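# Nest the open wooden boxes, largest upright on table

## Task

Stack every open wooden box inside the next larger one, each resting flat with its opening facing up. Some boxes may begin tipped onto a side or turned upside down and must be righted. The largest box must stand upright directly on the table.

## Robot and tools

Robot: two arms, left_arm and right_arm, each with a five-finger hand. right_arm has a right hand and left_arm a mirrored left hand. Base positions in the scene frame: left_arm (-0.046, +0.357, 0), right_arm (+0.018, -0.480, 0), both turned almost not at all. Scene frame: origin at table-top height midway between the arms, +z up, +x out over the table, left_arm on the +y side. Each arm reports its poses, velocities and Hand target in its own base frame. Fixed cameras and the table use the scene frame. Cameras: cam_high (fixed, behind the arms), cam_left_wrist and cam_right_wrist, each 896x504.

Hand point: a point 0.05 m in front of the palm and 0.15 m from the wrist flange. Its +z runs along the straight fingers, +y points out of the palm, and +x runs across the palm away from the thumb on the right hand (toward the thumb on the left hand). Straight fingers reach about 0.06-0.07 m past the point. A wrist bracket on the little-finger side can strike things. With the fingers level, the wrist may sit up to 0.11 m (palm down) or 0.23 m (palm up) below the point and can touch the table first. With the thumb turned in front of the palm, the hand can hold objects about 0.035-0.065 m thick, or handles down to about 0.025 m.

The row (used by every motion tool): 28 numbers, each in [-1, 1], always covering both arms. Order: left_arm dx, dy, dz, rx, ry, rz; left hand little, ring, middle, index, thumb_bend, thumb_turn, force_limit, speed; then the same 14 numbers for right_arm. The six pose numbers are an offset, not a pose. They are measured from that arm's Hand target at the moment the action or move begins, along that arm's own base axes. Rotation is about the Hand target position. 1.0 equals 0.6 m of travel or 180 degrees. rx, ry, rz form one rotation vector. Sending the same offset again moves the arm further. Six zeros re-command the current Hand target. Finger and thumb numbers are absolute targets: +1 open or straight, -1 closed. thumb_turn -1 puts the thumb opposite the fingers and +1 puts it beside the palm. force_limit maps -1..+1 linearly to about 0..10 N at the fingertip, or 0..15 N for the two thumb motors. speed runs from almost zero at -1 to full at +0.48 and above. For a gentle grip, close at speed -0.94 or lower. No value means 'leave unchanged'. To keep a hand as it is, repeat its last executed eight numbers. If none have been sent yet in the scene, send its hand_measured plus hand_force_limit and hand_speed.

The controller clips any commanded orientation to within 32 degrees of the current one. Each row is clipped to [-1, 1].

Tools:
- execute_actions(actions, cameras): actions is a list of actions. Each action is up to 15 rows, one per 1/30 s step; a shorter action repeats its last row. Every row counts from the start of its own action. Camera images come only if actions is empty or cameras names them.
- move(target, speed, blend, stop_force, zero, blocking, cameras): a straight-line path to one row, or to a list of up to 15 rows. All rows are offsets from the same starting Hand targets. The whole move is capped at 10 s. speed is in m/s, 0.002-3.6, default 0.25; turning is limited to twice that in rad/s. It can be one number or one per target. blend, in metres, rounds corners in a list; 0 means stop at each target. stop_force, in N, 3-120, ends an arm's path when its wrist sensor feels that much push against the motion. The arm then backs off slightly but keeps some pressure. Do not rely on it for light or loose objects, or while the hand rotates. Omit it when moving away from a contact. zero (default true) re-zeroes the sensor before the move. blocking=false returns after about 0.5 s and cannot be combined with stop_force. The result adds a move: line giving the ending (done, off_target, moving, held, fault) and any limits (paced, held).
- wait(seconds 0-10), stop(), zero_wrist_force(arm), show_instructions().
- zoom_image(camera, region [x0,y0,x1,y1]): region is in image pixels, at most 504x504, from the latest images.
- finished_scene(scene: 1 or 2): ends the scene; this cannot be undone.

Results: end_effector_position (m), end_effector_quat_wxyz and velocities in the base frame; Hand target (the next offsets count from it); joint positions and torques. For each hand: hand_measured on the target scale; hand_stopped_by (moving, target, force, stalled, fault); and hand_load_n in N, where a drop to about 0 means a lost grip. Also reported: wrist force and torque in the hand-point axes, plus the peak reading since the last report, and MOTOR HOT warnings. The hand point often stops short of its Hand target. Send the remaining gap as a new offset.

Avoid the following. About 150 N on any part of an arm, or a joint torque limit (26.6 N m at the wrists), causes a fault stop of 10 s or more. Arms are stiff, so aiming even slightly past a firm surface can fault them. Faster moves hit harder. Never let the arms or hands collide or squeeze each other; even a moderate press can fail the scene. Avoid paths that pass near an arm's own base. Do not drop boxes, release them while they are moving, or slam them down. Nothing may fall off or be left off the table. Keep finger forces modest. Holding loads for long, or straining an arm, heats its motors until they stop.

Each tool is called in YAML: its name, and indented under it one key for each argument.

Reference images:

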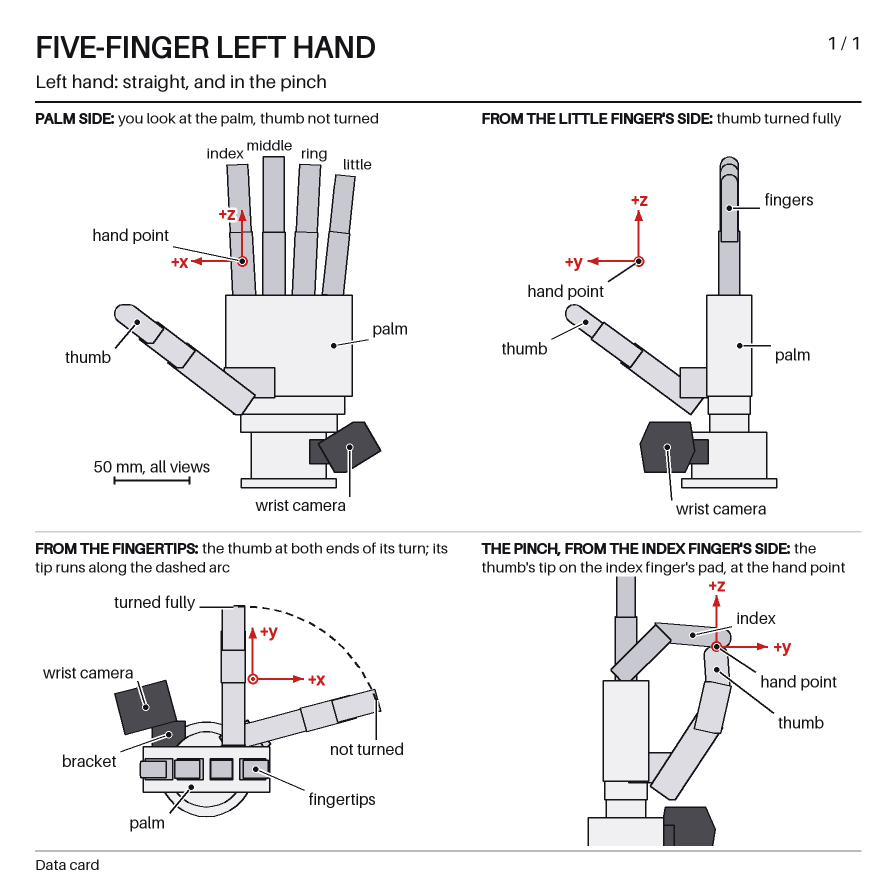

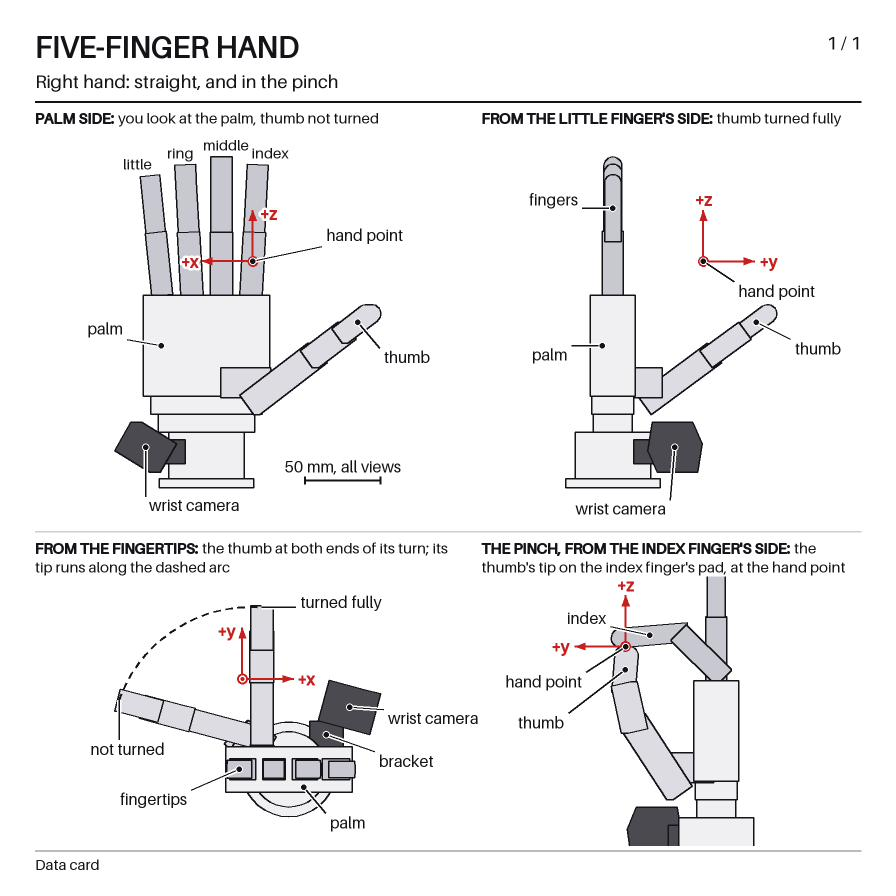

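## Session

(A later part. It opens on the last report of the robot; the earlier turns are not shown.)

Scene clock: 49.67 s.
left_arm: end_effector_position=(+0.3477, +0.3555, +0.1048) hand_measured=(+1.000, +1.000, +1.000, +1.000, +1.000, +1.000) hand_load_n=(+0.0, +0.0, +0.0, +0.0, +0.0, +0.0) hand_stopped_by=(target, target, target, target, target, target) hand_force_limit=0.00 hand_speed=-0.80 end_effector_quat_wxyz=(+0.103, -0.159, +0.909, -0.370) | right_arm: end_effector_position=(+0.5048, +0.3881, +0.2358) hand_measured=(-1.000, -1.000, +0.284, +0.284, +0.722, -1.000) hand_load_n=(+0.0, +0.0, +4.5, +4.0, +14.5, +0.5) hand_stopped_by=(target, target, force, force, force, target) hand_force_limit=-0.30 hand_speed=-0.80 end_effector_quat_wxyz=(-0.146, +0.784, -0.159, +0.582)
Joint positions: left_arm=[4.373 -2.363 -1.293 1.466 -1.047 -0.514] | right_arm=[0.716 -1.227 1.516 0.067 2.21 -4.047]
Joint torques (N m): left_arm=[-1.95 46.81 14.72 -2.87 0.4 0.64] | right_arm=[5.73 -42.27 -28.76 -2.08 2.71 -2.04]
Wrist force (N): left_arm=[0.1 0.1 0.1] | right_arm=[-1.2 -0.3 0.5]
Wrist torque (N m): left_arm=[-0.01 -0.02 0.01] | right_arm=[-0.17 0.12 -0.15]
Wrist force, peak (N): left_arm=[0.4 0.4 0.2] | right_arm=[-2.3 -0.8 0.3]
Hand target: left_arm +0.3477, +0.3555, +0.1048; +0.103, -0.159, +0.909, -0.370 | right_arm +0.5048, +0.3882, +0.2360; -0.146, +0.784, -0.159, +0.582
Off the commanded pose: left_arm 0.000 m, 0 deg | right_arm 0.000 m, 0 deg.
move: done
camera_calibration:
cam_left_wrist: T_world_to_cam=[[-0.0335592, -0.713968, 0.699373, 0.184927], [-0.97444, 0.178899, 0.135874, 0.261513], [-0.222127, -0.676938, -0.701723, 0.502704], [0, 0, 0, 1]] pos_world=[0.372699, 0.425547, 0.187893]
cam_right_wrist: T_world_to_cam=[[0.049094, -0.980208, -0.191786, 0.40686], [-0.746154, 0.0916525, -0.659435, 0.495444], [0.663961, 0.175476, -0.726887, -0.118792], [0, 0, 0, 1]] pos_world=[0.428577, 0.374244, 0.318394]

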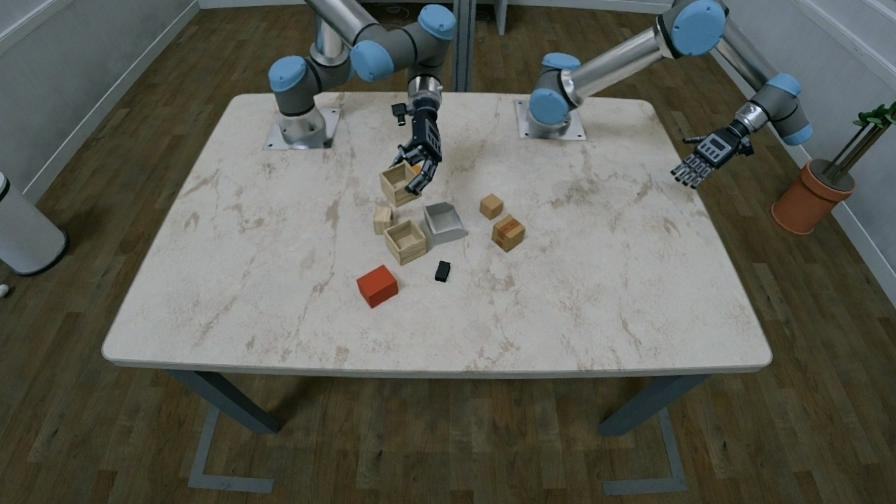

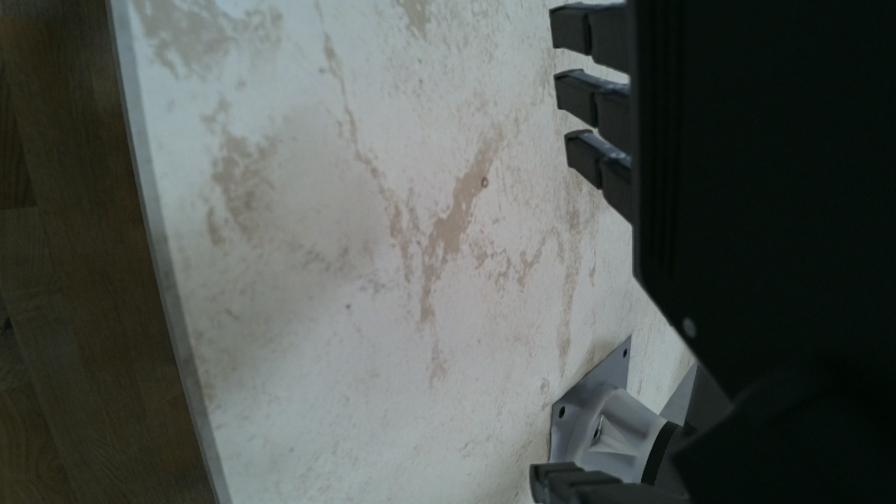

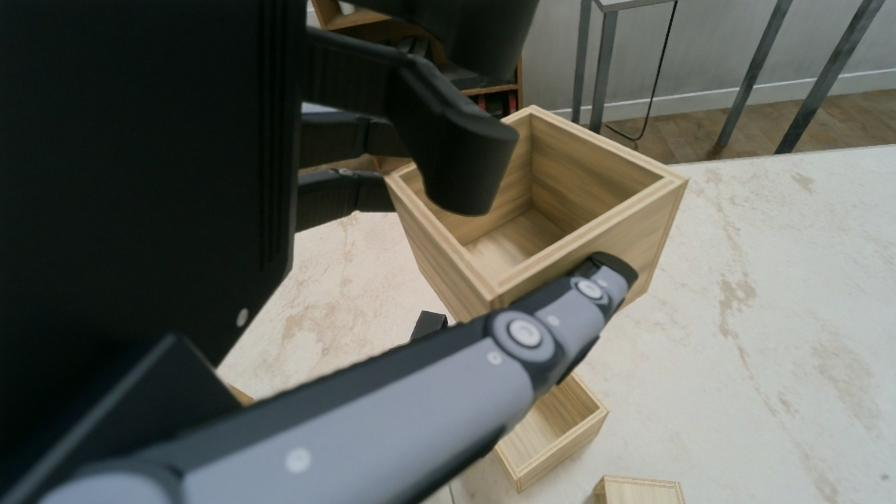

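move:
  target:
    - [0,0,0,0,0,0,1,1,1,1,1,1,0.0,-0.8,0.0015,0,-0.2,0,0,0,-1,-1,0.0,0.0,0.4,-1,-0.3,-0.8]
  cameras: ["cam_high","cam_right_wrist"]
  speed: 0.15

zoom_image:
  camera: "cam_high"
  region: [375, 195, 435, 275]

zoom_image:
  camera: "cam_right_wrist"
  region: [370, 260, 690, 480]

Scene clock: 52.43 s.
left_arm: end_effector_position=(+0.3477, +0.3555, +0.1048) hand_measured=(+1.000, +1.000, +1.000, +1.000, +1.000, +1.000) hand_load_n=(+0.0, +0.0, -0.5, +0.0, +0.0, +0.0) hand_stopped_by=(target, target, target, target, target, target) hand_force_limit=0.00 hand_speed=-0.80 end_effector_quat_wxyz=(+0.103, -0.159, +0.909, -0.370) | right_arm: end_effector_position=(+0.5057, +0.3881, +0.1160) hand_measured=(-1.000, -1.000, +0.284, +0.284, +0.722, -1.000) hand_load_n=(+0.0, +0.0, +5.0, +4.0, +14.0, +0.5) hand_stopped_by=(target, target, force, force, force, target) hand_force_limit=-0.30 hand_speed=-0.80 end_effector_quat_wxyz=(-0.146, +0.784, -0.159, +0.582)
Joint positions: left_arm=[4.373 -2.363 -1.293 1.466 -1.047 -0.514] | right_arm=[0.715 -1.108 1.679 -0.215 2.209 -4.048]
Joint torques (N m): left_arm=[-1.25 45.79 14.98 -2.67 0.5 0.5] | right_arm=[-8.78 -40.2 -27.96 -1.88 -1.44 -1.1]
Wrist force (N): left_arm=[0.1 0.0 0.1] | right_arm=[-1.3 -0.3 0.5]
Wrist torque (N m): left_arm=[-0.02 -0.02 0.01] | right_arm=[-0.17 0.14 0.05]
Wrist force, peak (N): left_arm=[0.2 0.5 0.1] | right_arm=[-2.4 0.3 1.0]
Hand target: left_arm +0.3477, +0.3555, +0.1048; +0.103, -0.159, +0.909, -0.370 | right_arm +0.5057, +0.3882, +0.1160; -0.146, +0.784, -0.159, +0.582
Off the commanded pose: left_arm 0.000 m, 0 deg | right_arm 0.000 m, 0 deg.
move: done
camera_calibration:
cam_right_wrist: T_world_to_cam=[[0.0491543, -0.980263, -0.191489, 0.383756], [-0.745988, 0.0914524, -0.65965, 0.417096], [0.664143, 0.175273, -0.726769, -0.206569], [0, 0, 0, 1]] pos_world=[0.429477, 0.374243, 0.198495]
Images, in order (width x height): cam_high 896x504, cam_right_wrist 896x504.

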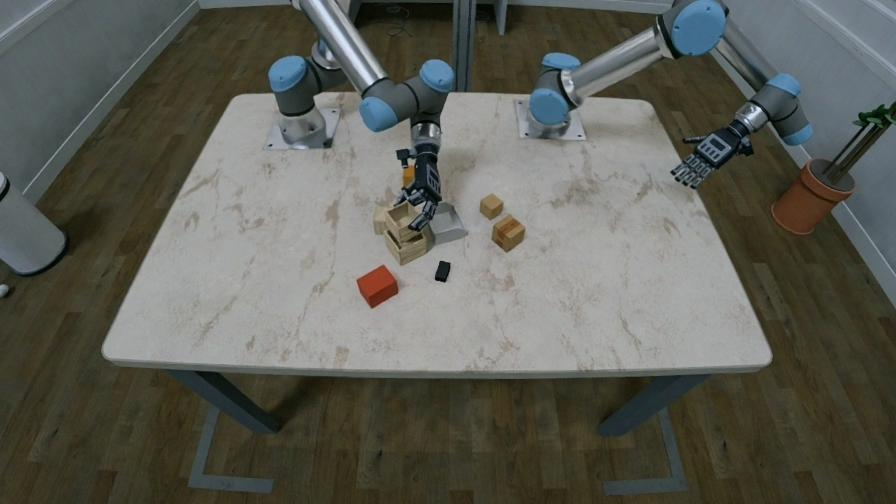

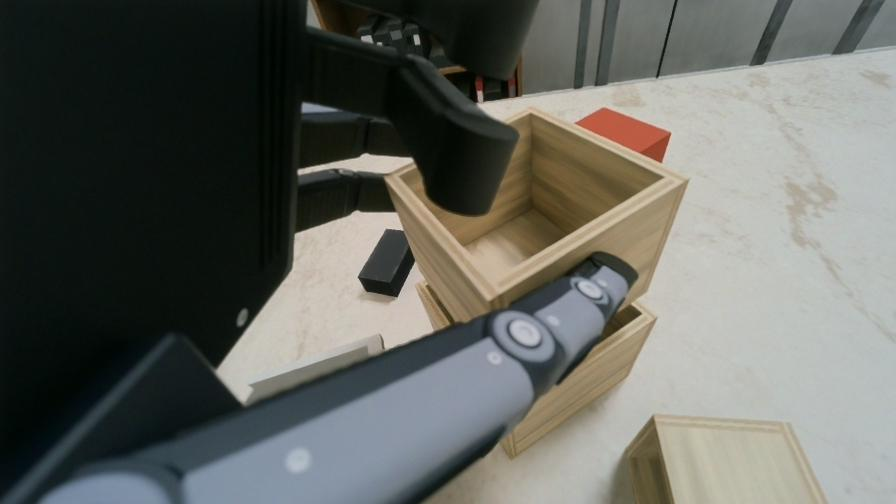

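Scaled by 6.300 from the camera's 896x504 image, which has a finer 1280x720 frame.

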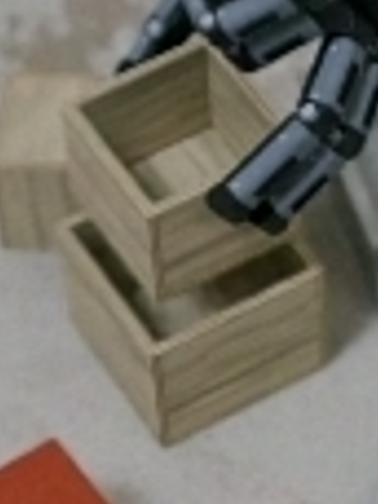

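Scaled by 1.575 from the camera's 896x504 image, which has a finer 1280x720 frame.

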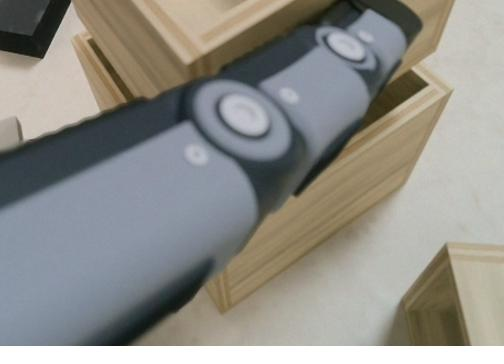

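move:
  target:
    - [0,0,0,0,0,0,1,1,1,1,1,1,0.0,-0.8,0.0015,0,-0.0217,0,0,0,-1,-1,0.0,0.0,0.4,-1,-0.3,-0.8]
  cameras: ["cam_high","cam_right_wrist"]
  speed: 0.04
  stop_force: 4

zoom_image:
  camera: "cam_high"
  region: [380, 215, 430, 270]

zoom_image:
  camera: "cam_right_wrist"
  region: [390, 240, 690, 440]

Scene clock: 56.90 s.
left_arm: end_effector_position=(+0.3477, +0.3555, +0.1048) hand_measured=(+1.000, +1.000, +1.000, +1.000, +1.000, +1.000) hand_load_n=(+0.0, +0.0, +0.0, +0.0, +0.0, +0.0) hand_stopped_by=(target, target, target, target, target, target) hand_force_limit=0.00 hand_speed=-0.80 end_effector_quat_wxyz=(+0.103, -0.159, +0.909, -0.370) | right_arm: end_effector_position=(+0.5066, +0.3882, +0.1030) hand_measured=(-1.000, -1.000, +0.284, +0.284, +0.722, -1.000) hand_load_n=(+0.0, +0.0, +5.0, +4.0, +14.5, +0.5) hand_stopped_by=(target, target, force, force, force, target) hand_force_limit=-0.30 hand_speed=-0.80 end_effector_quat_wxyz=(-0.146, +0.784, -0.159, +0.582)
Joint positions: left_arm=[4.373 -2.363 -1.293 1.466 -1.047 -0.514] | right_arm=[0.714 -1.09 1.69 -0.245 2.208 -4.049]
Joint torques (N m): left_arm=[-1.08 46.18 15.24 -3.03 0.57 0.73] | right_arm=[-4.47 -51.19 -30.43 1.58 -0.02 -1.9]
Wrist force (N): left_arm=[0.2 0.1 0.1] | right_arm=[-1.0 -0.6 0.4]
Wrist torque (N m): left_arm=[0.00 -0.04 0.01] | right_arm=[-0.21 0.10 0.07]
Wrist force, peak (N): left_arm=[0.3 0.4 0.3] | right_arm=[-1.6 -0.5 0.3]
Hand target: left_arm +0.3477, +0.3555, +0.1048; +0.103, -0.159, +0.909, -0.370 | right_arm +0.5066, +0.3882, +0.1030; -0.146, +0.784, -0.159, +0.582
Off the commanded pose: left_arm 0.000 m, 0 deg | right_arm 0.000 m, 0 deg.
move: done
camera_calibration:
cam_right_wrist: T_world_to_cam=[[0.0491766, -0.980207, -0.191769, 0.381244], [-0.745871, 0.0916554, -0.659755, 0.409085], [0.664273, 0.17548, -0.726601, -0.216779], [0, 0, 0, 1]] pos_world=[0.430377, 0.374244, 0.185495]
Images, in order (width x height): cam_high 896x504, cam_right_wrist 896x504.

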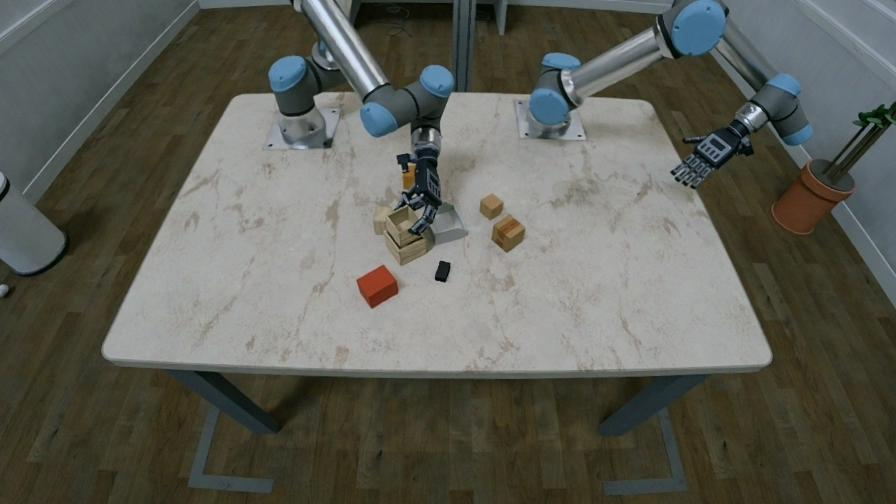

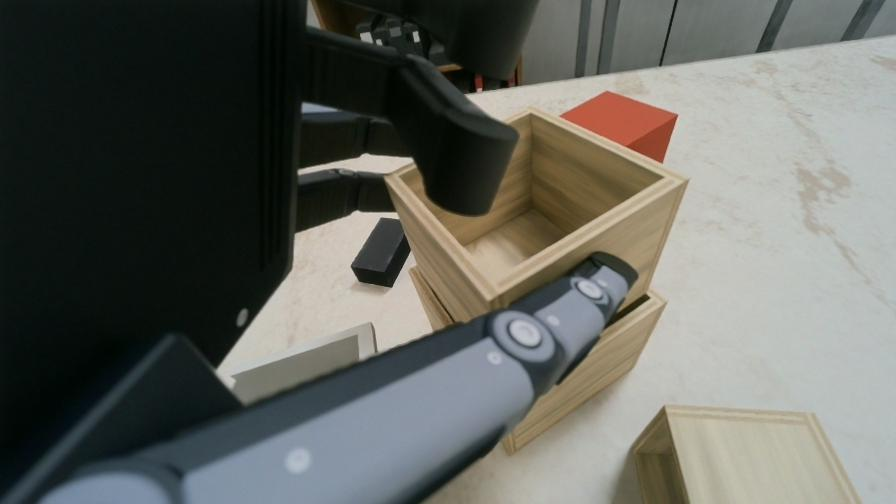

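Scaled by 9.164 from the camera's 896x504 image, which has a finer 1280x720 frame.

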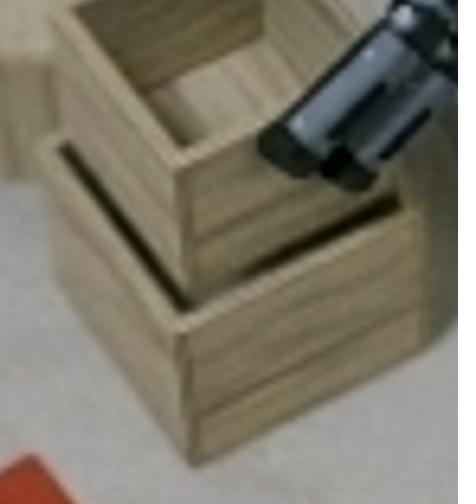

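Scaled by 1.680 from the camera's 896x504 image, which has a finer 1280x720 frame.

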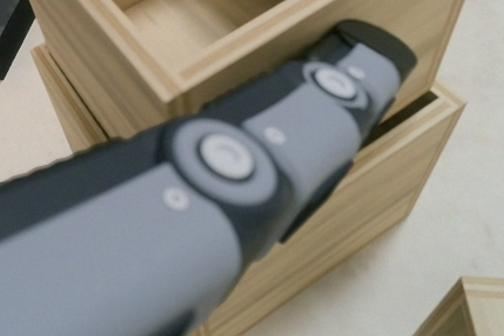

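move:
  target:
    - [0,0,0,0,0,0,1,1,1,1,1,1,0.0,-0.8,0,0,-0.04,0,0,0,-1,-1,0.0,0.0,0.4,-1,-0.3,-0.8]
  cameras: ["cam_high","cam_right_wrist"]
  speed: 0.03
  stop_force: 4

zoom_image:
  camera: "cam_high"
  region: [380, 215, 430, 270]

zoom_image:
  camera: "cam_right_wrist"
  region: [390, 240, 690, 440]

Scene clock: 60.07 s.
left_arm: end_effector_position=(+0.3477, +0.3555, +0.1048) hand_measured=(+1.000, +1.000, +1.000, +1.000, +1.000, +1.000) hand_load_n=(+0.0, +0.0, +0.0, +0.0, +0.0, +0.0) hand_stopped_by=(target, target, target, target, target, target) hand_force_limit=0.00 hand_speed=-0.80 end_effector_quat_wxyz=(+0.103, -0.159, +0.909, -0.370) | right_arm: end_effector_position=(+0.5066, +0.3882, +0.0790) hand_measured=(-1.000, -1.000, +0.284, +0.284, +0.722, -1.000) hand_load_n=(+0.0, +0.0, +6.0, +3.5, +11.0, +1.5) hand_stopped_by=(target, target, force, force, force, target) hand_force_limit=-0.30 hand_speed=-0.80 end_effector_quat_wxyz=(-0.146, +0.784, -0.159, +0.582)
Joint positions: left_arm=[4.373 -2.363 -1.293 1.466 -1.047 -0.514] | right_arm=[0.714 -1.057 1.711 -0.299 2.208 -4.049]
Joint torques (N m): left_arm=[-0.87 46.3 14.1 -2.85 0.54 0.64] | right_arm=[7.58 -52.16 -29.49 1.65 1.21 1.97]
Wrist force (N): left_arm=[0.1 0.1 0.0] | right_arm=[-1.2 -0.6 0.3]
Wrist torque (N m): left_arm=[0.01 -0.01 0.00] | right_arm=[-0.23 0.12 0.05]
Wrist force, peak (N): left_arm=[0.1 0.2 0.5] | right_arm=[2.5 -2.1 -0.1]
Hand target: left_arm +0.3477, +0.3555, +0.1048; +0.103, -0.159, +0.909, -0.370 | right_arm +0.5066, +0.3882, +0.0790; -0.146, +0.784, -0.159, +0.582
Off the commanded pose: left_arm 0.000 m, 0 deg | right_arm 0.000 m, 0 deg.
move: done
camera_calibration:
cam_right_wrist: T_world_to_cam=[[0.0491766, -0.980207, -0.191769, 0.376641], [-0.745871, 0.0916554, -0.659755, 0.393251], [0.664273, 0.17548, -0.726601, -0.234217], [0, 0, 0, 1]] pos_world=[0.430377, 0.374244, 0.161495]
Images, in order (width x height): cam_high 896x504, cam_right_wrist 896x504.

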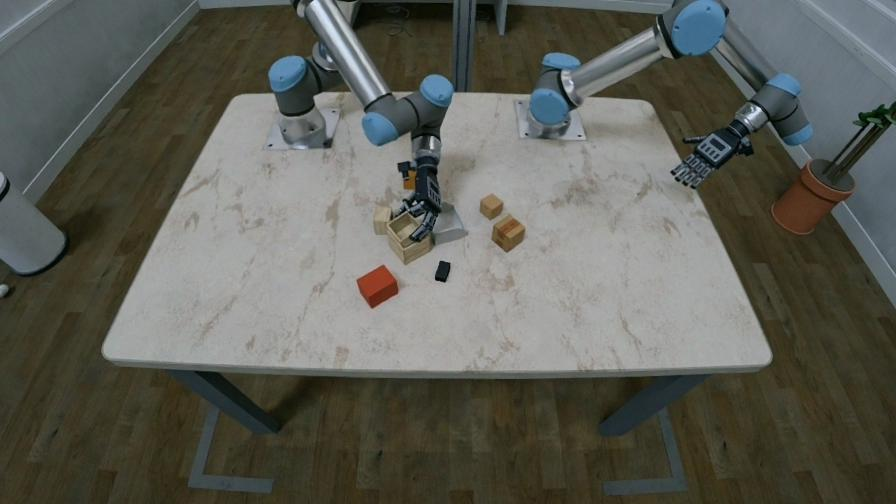

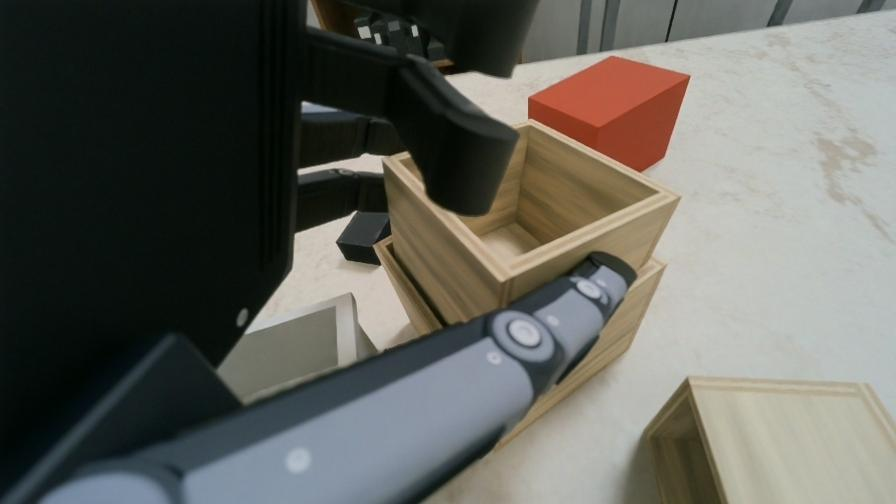

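Scaled by 9.164 from the camera's 896x504 image, which has a finer 1280x720 frame.

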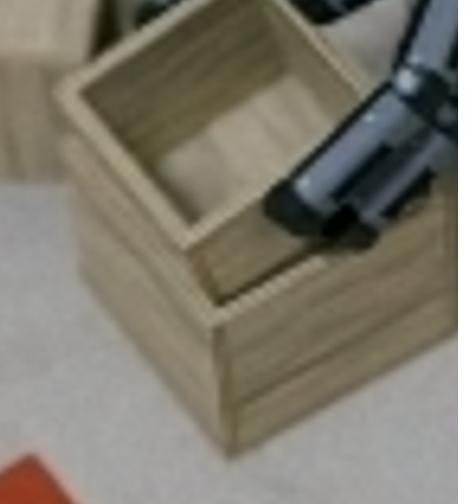

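Scaled by 1.680 from the camera's 896x504 image, which has a finer 1280x720 frame.

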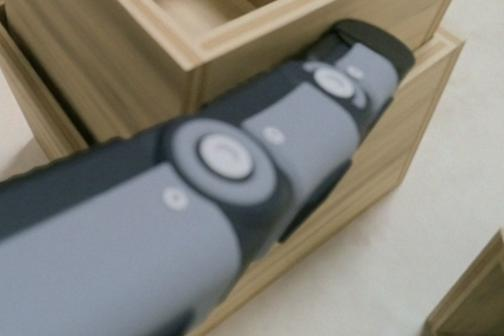

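move:
  target:
    - [0,0,0,0,0,0,1,1,1,1,1,1,0.0,-0.8,0,0,0.13,0,0,0,-1,-1,0.0,0.0,0.4,-1,-0.3,-0.8]
    - [0,0,0,0,0,0,1,1,1,1,1,1,0.0,-0.8,0.14,-0.28,0.13,0,0,0,-1,-1,0.0,0.0,0.4,-1,-0.3,-0.8]
    - [0,0,0,0,0,0,1,1,1,1,1,1,0.0,-0.8,0.14,-0.28,-0.02,0,0,0,-1,-1,0.0,0.0,0.4,-1,-0.3,-0.8]
  cameras: ["cam_high","cam_right_wrist"]
  speed: [0.12,0.25,0.2]
  blend: [0.02,0.03,0]

zoom_image:
  camera: "cam_high"
  region: [310, 190, 440, 300]

Scene clock: 67.17 s.
left_arm: end_effector_position=(+0.3477, +0.3555, +0.1048) hand_measured=(+1.000, +1.000, +1.000, +1.000, +1.000, +1.000) hand_load_n=(+0.0, +0.0, +0.0, +0.0, +0.0, +0.0) hand_stopped_by=(target, target, target, target, target, target) hand_force_limit=0.00 hand_speed=-0.80 end_effector_quat_wxyz=(+0.103, -0.159, +0.909, -0.370) | right_arm: end_effector_position=(+0.5905, +0.2202, +0.0670) hand_measured=(-1.000, -1.000, +0.284, +0.284, +0.722, -1.000) hand_load_n=(+0.0, +0.0, +6.0, +4.0, +11.0, +1.5) hand_stopped_by=(target, target, force, force, force, target) hand_force_limit=-0.30 hand_speed=-0.80 end_effector_quat_wxyz=(-0.146, +0.784, -0.159, +0.582)
Joint positions: left_arm=[4.373 -2.363 -1.293 1.466 -1.047 -0.514] | right_arm=[0.297 -1.171 1.93 -0.467 1.812 -4.194]
Joint torques (N m): left_arm=[-1.1 45.63 13.32 -3.13 0.35 0.96] | right_arm=[-7.77 -27.99 -24.28 -3.38 -1.47 -2.37]
Wrist force (N): left_arm=[0.2 0.4 0.2] | right_arm=[-1.3 0.0 0.8]
Wrist torque (N m): left_arm=[0.04 -0.02 0.00] | right_arm=[-0.18 0.19 0.00]
Wrist force, peak (N): left_arm=[0.5 0.1 0.3] | right_arm=[-2.6 0.7 1.3]
Hand target: left_arm +0.3477, +0.3555, +0.1048; +0.103, -0.159, +0.909, -0.370 | right_arm +0.5906, +0.2202, +0.0670; -0.146, +0.784, -0.159, +0.582
Off the commanded pose: left_arm 0.000 m, 0 deg | right_arm 0.000 m, 0 deg.
move: done
camera_calibration:
cam_right_wrist: T_world_to_cam=[[0.0491454, -0.980237, -0.191625, 0.20554], [-0.745998, 0.0915479, -0.659625, 0.463379], [0.664132, 0.17537, -0.726756, -0.26907], [0, 0, 0, 1]] pos_world=[0.514277, 0.206243, 0.149495]
Images, in order (width x height): cam_high 896x504, cam_right_wrist 896x504.

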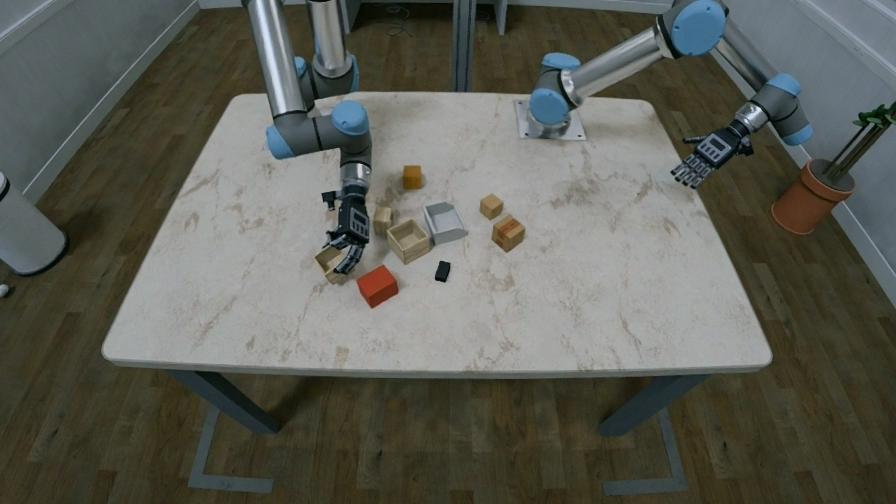

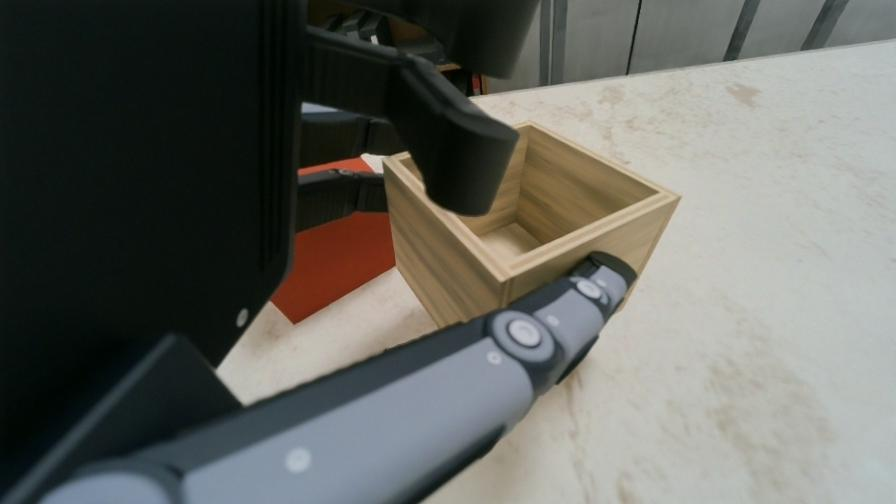

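Scaled by 3.877 from the camera's 896x504 image, which has a finer 1280x720 frame.

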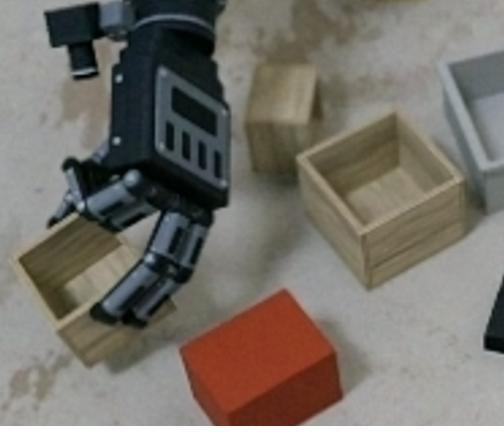

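move:
  target:
    - [0,0,0,0,0,0,1,1,1,1,1,1,0.0,-0.8,0,0,-0.045,0,0,0,-1,-1,0.0,0.0,0.4,-1,-0.3,-0.8]
  cameras: ["cam_right_wrist"]
  speed: 0.02
  stop_force: 8

Scene clock: 71.17 s.
left_arm: end_effector_position=(+0.3477, +0.3555, +0.1048) hand_measured=(+1.000, +1.000, +1.000, +1.000, +1.000, +1.000) hand_load_n=(-0.5, +0.0, +0.0, +0.0, +0.0, +0.0) hand_stopped_by=(target, target, target, target, target, target) hand_force_limit=0.00 hand_speed=-0.80 end_effector_quat_wxyz=(+0.103, -0.159, +0.909, -0.370) | right_arm: end_effector_position=(+0.5906, +0.2202, +0.0400) hand_measured=(-1.000, -1.000, +0.284, +0.284, +0.722, -1.000) hand_load_n=(+0.0, +0.0, +7.5, +4.0, +10.0, -2.0) hand_stopped_by=(target, target, force, force, force, target) hand_force_limit=-0.30 hand_speed=-0.80 end_effector_quat_wxyz=(-0.146, +0.784, -0.159, +0.582)
Joint positions: left_arm=[4.373 -2.363 -1.293 1.466 -1.047 -0.514] | right_arm=[0.297 -1.123 1.949 -0.535 1.812 -4.194]
Joint torques (N m): left_arm=[-1.01 46.02 13.8 -3.04 0.53 1.06] | right_arm=[-8.53 -44.57 -25.45 1.43 -1.75 -1.41]
Wrist force (N): left_arm=[0.1 0.2 0.1] | right_arm=[1.1 -1.7 0.8]
Wrist torque (N m): left_arm=[0.01 -0.02 0.00] | right_arm=[-0.18 0.17 -0.10]
Wrist force, peak (N): left_arm=[0.2 0.4 0.3] | right_arm=[2.3 -3.7 -1.1]
Hand target: left_arm +0.3477, +0.3555, +0.1048; +0.103, -0.159, +0.909, -0.370 | right_arm +0.5906, +0.2202, +0.0400; -0.146, +0.784, -0.159, +0.582
Off the commanded pose: left_arm 0.000 m, 0 deg | right_arm 0.000 m, 0 deg.
move: done
camera_calibration:
cam_right_wrist: T_world_to_cam=[[0.0491639, -0.98021, -0.191756, 0.200362], [-0.745914, 0.0916443, -0.659707, 0.445591], [0.664225, 0.175467, -0.726647, -0.28884], [0, 0, 0, 1]] pos_world=[0.514377, 0.206244, 0.122495]
Images, in order (width x height): cam_right_wrist 896x504.

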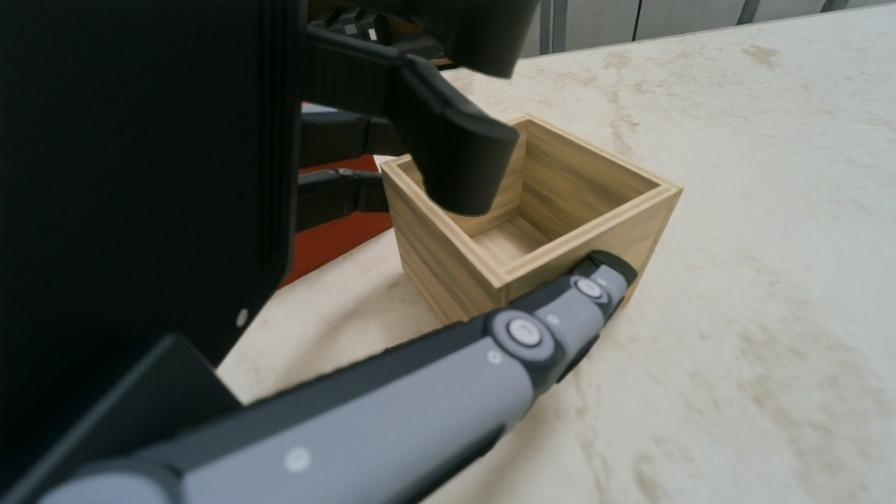

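move:
  target:
    - [0,0,0,0,0,0,1,1,1,1,1,1,0.0,-0.8,0,0,-0.01,0,0,0,-1,-1,0.0,0.0,0.4,-1,-0.3,-0.8]
  cameras: ["cam_right_wrist","cam_high"]
  speed: 0.015
  stop_force: 8

zoom_image:
  camera: "cam_high"
  region: [300, 230, 400, 300]

Scene clock: 73.30 s.
left_arm: end_effector_position=(+0.3477, +0.3555, +0.1048) hand_measured=(+1.000, +1.000, +1.000, +1.000, +1.000, +1.000) hand_load_n=(+0.0, +0.0, +0.0, +0.0, +0.0, +0.0) hand_stopped_by=(target, target, target, target, target, target) hand_force_limit=0.00 hand_speed=-0.80 end_effector_quat_wxyz=(+0.103, -0.159, +0.909, -0.370) | right_arm: end_effector_position=(+0.5906, +0.2202, +0.0339) hand_measured=(-1.000, -1.000, +0.284, +0.284, +0.722, -1.000) hand_load_n=(+0.0, +0.0, +6.5, +3.5, +10.5, -8.0) hand_stopped_by=(target, target, force, force, force, target) hand_force_limit=-0.30 hand_speed=-0.80 end_effector_quat_wxyz=(-0.146, +0.784, -0.159, +0.582)
Joint positions: left_arm=[4.373 -2.363 -1.293 1.466 -1.047 -0.514] | right_arm=[0.297 -1.111 1.953 -0.55 1.812 -4.194]
Joint torques (N m): left_arm=[-0.48 45.12 14.47 -3.17 0.61 0.94] | right_arm=[-8.9 -41.34 -12.33 2.53 -1.75 -1.14]
Wrist force (N): left_arm=[0.3 0.1 0.0] | right_arm=[6.4 -3.1 -1.5]
Wrist torque (N m): left_arm=[0.01 -0.05 0.01] | right_arm=[-0.26 0.24 -0.13]
Wrist force, peak (N): left_arm=[0.6 -0.2 0.2] | right_arm=[7.8 -4.6 -2.6]
Hand target: left_arm +0.3477, +0.3555, +0.1048; +0.103, -0.159, +0.909, -0.370 | right_arm +0.5906, +0.2202, +0.0340; -0.146, +0.784, -0.159, +0.582
Off the commanded pose: left_arm 0.000 m, 0 deg | right_arm 0.000 m, 0 deg.
move: done
camera_calibration:
cam_right_wrist: T_world_to_cam=[[0.0491639, -0.98021, -0.191756, 0.199212], [-0.745914, 0.0916443, -0.659707, 0.441632], [0.664225, 0.175467, -0.726647, -0.2932], [0, 0, 0, 1]] pos_world=[0.514377, 0.206244, 0.116495]
Images, in order (width x height): cam_high 896x504, cam_right_wrist 896x504.

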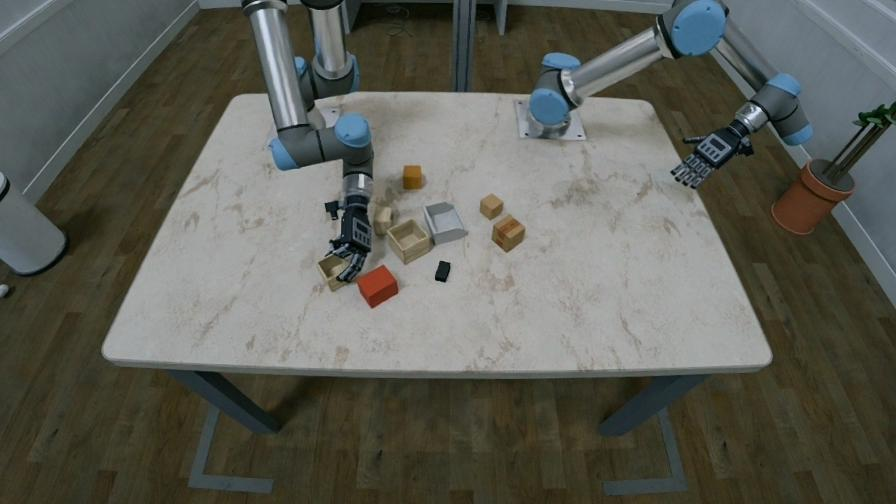

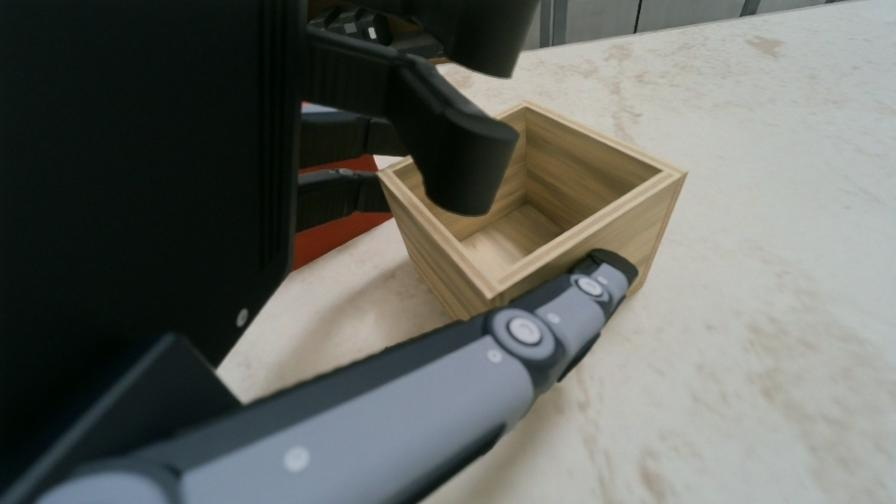

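Scaled by 5.040 from the camera's 896x504 image, which has a finer 1280x720 frame.

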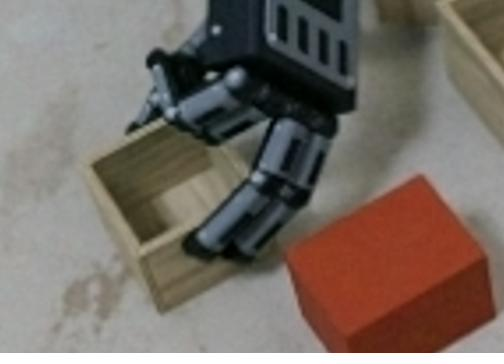

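move:
  target:
    - [0,0,0,0,0,0,1,1,1,1,1,1,0.0,-0.8,0,0,0.002,0,0,0,-1,-1,0.45,0.45,1,-1,0,0.2]
    - [0,0,0,0,0,0,1,1,1,1,1,1,0.0,-0.8,0,0,0.18,0,0,0,-1,-1,0.45,0.45,1,-1,0,0.2]
    - [0,0,0,0,0,0,1,1,1,1,1,1,0.0,-0.8,0.0112,-0.012,0.18,0.2799,0.1811,0,1,1,0.3,0.3,1,-1,0,0.4]
    - [0,0,0,0,0,0,1,1,1,1,1,1,0.0,-0.8,0.0112,-0.012,0.085,0.2799,0.1811,0,1,1,0.3,0.3,1,-1,0,0.4]
  cameras: ["cam_right_wrist","cam_high"]
  speed: [0.1,0.15,0.4,0.15]

zoom_image:
  camera: "cam_high"
  region: [300, 180, 440, 300]

Scene clock: 82.07 s.
left_arm: end_effector_position=(+0.3477, +0.3555, +0.1048) hand_measured=(+1.000, +1.000, +1.000, +1.000, +1.000, +1.000) hand_load_n=(+0.0, -0.5, +0.0, +0.0, +0.0, +0.0) hand_stopped_by=(target, target, target, target, target, target) hand_force_limit=0.00 hand_speed=-0.80 end_effector_quat_wxyz=(+0.103, -0.159, +0.909, -0.370) | right_arm: end_effector_position=(+0.5973, +0.2130, +0.0849) hand_measured=(+1.000, +1.000, +0.300, +0.300, +1.000, -1.000) hand_load_n=(+0.0, +0.0, +0.0, +0.0, +0.0, +0.0) hand_stopped_by=(target, target, target, target, target, target) hand_force_limit=0.00 hand_speed=0.40 end_effector_quat_wxyz=(-0.413, +0.775, -0.422, +0.224)
Joint positions: left_arm=[4.373 -2.363 -1.293 1.466 -1.047 -0.514] | right_arm=[-0.088 -1.126 1.648 0.185 1.036 -3.552]
Joint torques (N m): left_arm=[-0.43 46.18 13.77 -3.28 0.78 1.1] | right_arm=[0.84 -42.31 -28.29 -0.65 -1.06 2.21]
Wrist force (N): left_arm=[0.2 0.1 0.2] | right_arm=[-0.2 -1.0 1.2]
Wrist torque (N m): left_arm=[0.01 -0.02 0.01] | right_arm=[-0.28 -0.02 0.02]
Wrist force, peak (N): left_arm=[0.5 0.3 0.2] | right_arm=[6.6 -3.6 -1.3]
Hand target: left_arm +0.3477, +0.3555, +0.1048; +0.103, -0.159, +0.909, -0.370 | right_arm +0.5973, +0.2130, +0.0850; -0.413, +0.775, -0.422, +0.224
Off the commanded pose: left_arm 0.000 m, 0 deg | right_arm 0.000 m, 0 deg.
move: done
camera_calibration:
cam_right_wrist: T_world_to_cam=[[-0.272117, -0.483948, -0.831713, 0.342212], [-0.925262, 0.368973, 0.0880296, 0.465425], [0.264278, 0.793507, -0.548183, -0.167239], [0, 0, 0, 1]] pos_world=[0.567959, 0.126589, 0.151974]
Images, in order (width x height): cam_high 896x504, cam_right_wrist 896x504.

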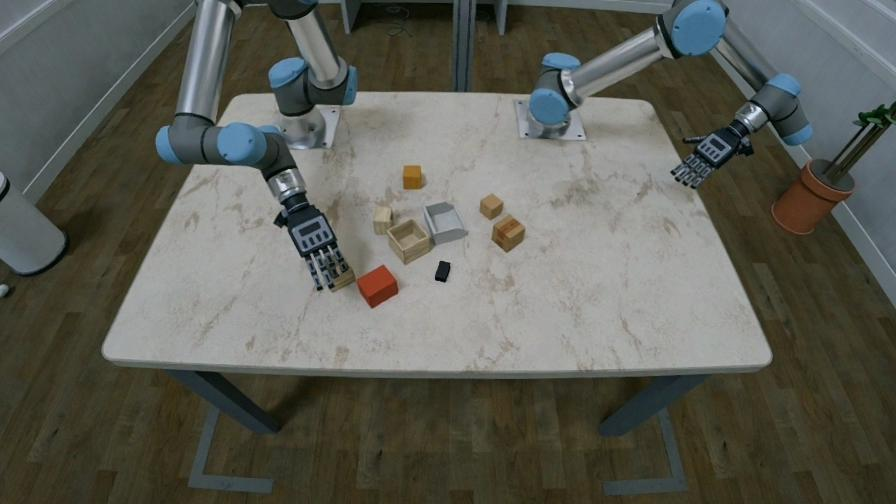

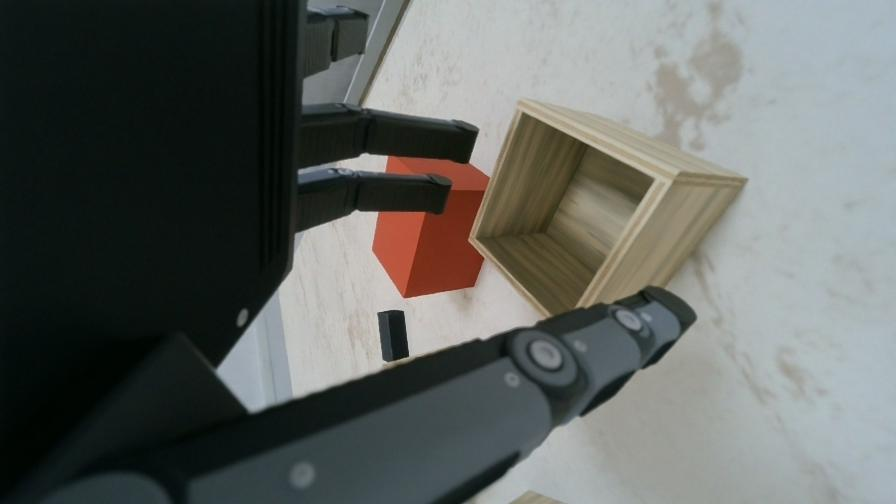

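Scaled by 3.600 from the camera's 896x504 image, which has a finer 1280x720 frame.

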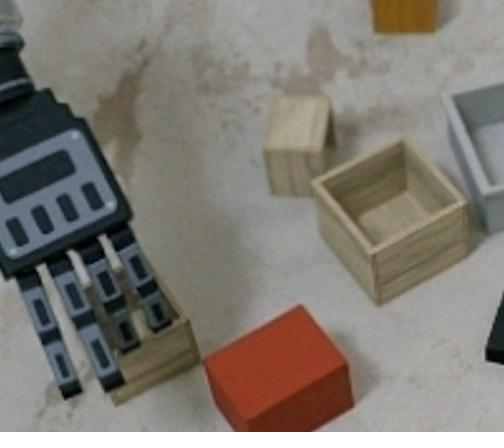

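move:
  target:
    - [0,0,0,0,0,0,1,1,1,1,1,1,0.0,-0.8,0.003,0.002,-0.0465,0,0,0,1,1,0.3,0.3,1,-1,0,0.4]
  speed: 0.06
  stop_force: 5

move:
  target:
    - [0,0,0,0,0,0,1,1,1,1,1,1,0.0,-0.8,0,0,0,0,0,0,1,1,0.3,0.3,0.4,-1,-0.2,-0.7]

move:
  target:
    - [0,0,0,0,0,0,1,1,1,1,1,1,0.0,-0.8,0,0,0,0,0,0,1,1,0.0,0.0,0.4,-1,-0.2,-0.8]
  cameras: ["cam_right_wrist"]

Scene clock: 84.97 s.
left_arm: end_effector_position=(+0.3477, +0.3555, +0.1048) hand_measured=(+1.000, +1.000, +1.000, +1.000, +1.000, +1.000) hand_load_n=(+0.0, -0.5, +0.0, +0.0, +0.0, +0.0) hand_stopped_by=(target, target, target, target, target, target) hand_force_limit=0.00 hand_speed=-0.80 end_effector_quat_wxyz=(+0.103, -0.159, +0.909, -0.370) | right_arm: end_effector_position=(+0.5991, +0.2142, +0.0571) hand_measured=(+1.000, +1.000, +0.300, +0.300, +1.000, -1.000) hand_load_n=(+0.0, +0.0, +0.0, +0.0, +0.0, +0.0) hand_stopped_by=(target, target, target, target, target, target) hand_force_limit=0.00 hand_speed=0.40 end_effector_quat_wxyz=(-0.413, +0.775, -0.422, +0.224)
Joint positions: left_arm=[4.373 -2.363 -1.293 1.466 -1.047 -0.514] | right_arm=[-0.085 -1.087 1.671 0.122 1.038 -3.55]
Joint torques (N m): left_arm=[-0.88 46.8 14.71 -3.07 0.61 0.92] | right_arm=[-7.41 -49.9 -28.93 0.03 -1.72 -0.16]
Wrist force (N): left_arm=[0.0 0.4 0.0] | right_arm=[0.1 -0.7 1.0]
Wrist torque (N m): left_arm=[0.06 -0.01 -0.02] | right_arm=[-0.23 -0.07 -0.11]
Wrist force, peak (N): left_arm=[0.5 0.2 0.2] | right_arm=[-0.2 -1.0 1.3]
Hand target: left_arm +0.3477, +0.3555, +0.1048; +0.103, -0.159, +0.909, -0.370 | right_arm +0.5991, +0.2142, +0.0571; -0.413, +0.775, -0.422, +0.224
Off the commanded pose: left_arm 0.000 m, 0 deg | right_arm 0.000 m, 0 deg.
move: done

Scene clock: 85.93 s.
left_arm: end_effector_position=(+0.3477, +0.3555, +0.1048) hand_measured=(+1.000, +1.000, +1.000, +1.000, +1.000, +1.000) hand_load_n=(+0.0, +0.0, +0.0, +0.0, +0.0, +0.0) hand_stopped_by=(target, target, target, target, target, target) hand_force_limit=0.00 hand_speed=-0.80 end_effector_quat_wxyz=(+0.103, -0.159, +0.909, -0.370) | right_arm: end_effector_position=(+0.5991, +0.2142, +0.0571) hand_measured=(+1.000, +1.000, +0.300, +0.300, +0.708, -1.000) hand_load_n=(+0.0, -0.5, +3.5, +4.0, +10.0, +0.0) hand_stopped_by=(target, target, target, target, force, target) hand_force_limit=-0.20 hand_speed=-0.70 end_effector_quat_wxyz=(-0.413, +0.775, -0.422, +0.224)
Joint positions: left_arm=[4.373 -2.363 -1.293 1.466 -1.047 -0.514] | right_arm=[-0.085 -1.087 1.671 0.122 1.038 -3.55]
Joint torques (N m): left_arm=[-1.15 45.52 13.09 -3.03 0.6 0.84] | right_arm=[-8.9 -50.01 -27.74 -1.41 -2.09 -2.05]
Wrist force (N): left_arm=[0.3 0.1 0.0] | right_arm=[-0.2 -0.3 1.5]
Wrist torque (N m): left_arm=[0.01 -0.04 0.02] | right_arm=[-0.24 -0.04 -0.12]
Wrist force, peak (N): left_arm=[0.4 0.3 0.2] | right_arm=[-0.2 -0.8 1.4]
Hand target: left_arm +0.3477, +0.3555, +0.1048; +0.103, -0.159, +0.909, -0.370 | right_arm +0.5991, +0.2142, +0.0571; -0.413, +0.775, -0.422, +0.224
Off the commanded pose: left_arm 0.000 m, 0 deg | right_arm 0.000 m, 0 deg.
move: done

Scene clock: 86.43 s.
left_arm: end_effector_position=(+0.3477, +0.3555, +0.1048) hand_measured=(+1.000, +1.000, +1.000, +1.000, +1.000, +1.000) hand_load_n=(+0.0, +0.0, +0.0, +0.0, +0.0, +0.0) hand_stopped_by=(target, target, target, target, target, target) hand_force_limit=0.00 hand_speed=-0.80 end_effector_quat_wxyz=(+0.103, -0.159, +0.909, -0.370) | right_arm: end_effector_position=(+0.5991, +0.2142, +0.0571) hand_measured=(+1.000, +1.000, +0.284, +0.284, +0.708, -1.000) hand_load_n=(+0.0, +0.0, +7.0, +7.5, +17.5, +0.0) hand_stopped_by=(target, target, force, force, force, target) hand_force_limit=-0.20 hand_speed=-0.80 end_effector_quat_wxyz=(-0.413, +0.775, -0.422, +0.224)
Joint positions: left_arm=[4.373 -2.363 -1.293 1.466 -1.047 -0.514] | right_arm=[-0.085 -1.087 1.671 0.122 1.038 -3.55]
Joint torques (N m): left_arm=[-0.54 44.92 14.48 -3.27 0.54 0.88] | right_arm=[-9.53 -47.2 -27.73 -1.27 -2.12 -2.03]
Wrist force (N): left_arm=[0.2 0.2 0.1] | right_arm=[-0.2 -0.9 1.0]
Wrist torque (N m): left_arm=[0.01 -0.03 0.01] | right_arm=[-0.27 -0.03 -0.13]
Wrist force, peak (N): left_arm=[0.2 0.3 0.2] | right_arm=[-0.2 -1.8 0.7]
Hand target: left_arm +0.3477, +0.3555, +0.1048; +0.103, -0.159, +0.909, -0.370 | right_arm +0.5991, +0.2142, +0.0571; -0.413, +0.775, -0.422, +0.224
Off the commanded pose: left_arm 0.000 m, 0 deg | right_arm 0.000 m, 0 deg.
move: done
camera_calibration:
cam_right_wrist: T_world_to_cam=[[-0.271855, -0.484027, -0.831753, 0.319944], [-0.925313, 0.368912, 0.0877512, 0.469175], [0.26437, 0.793487, -0.548167, -0.184013], [0, 0, 0, 1]] pos_world=[0.569759, 0.127789, 0.124074]
Images, in order (width x height): cam_right_wrist 896x504.

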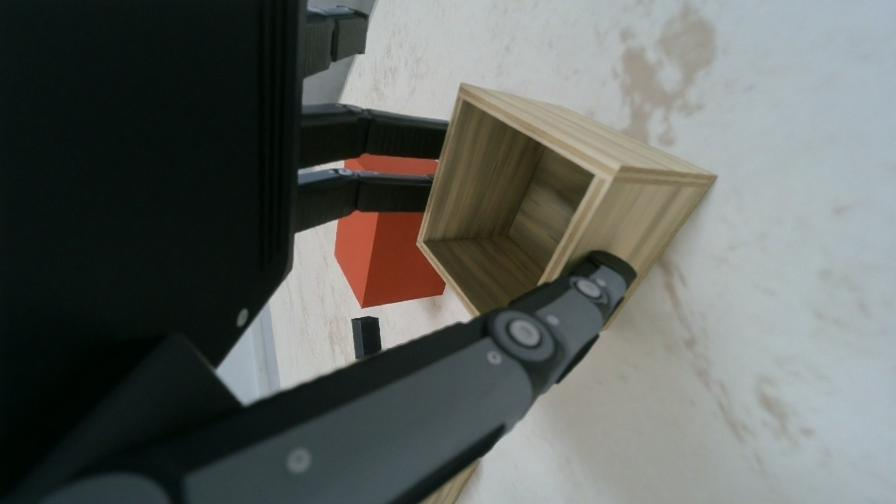

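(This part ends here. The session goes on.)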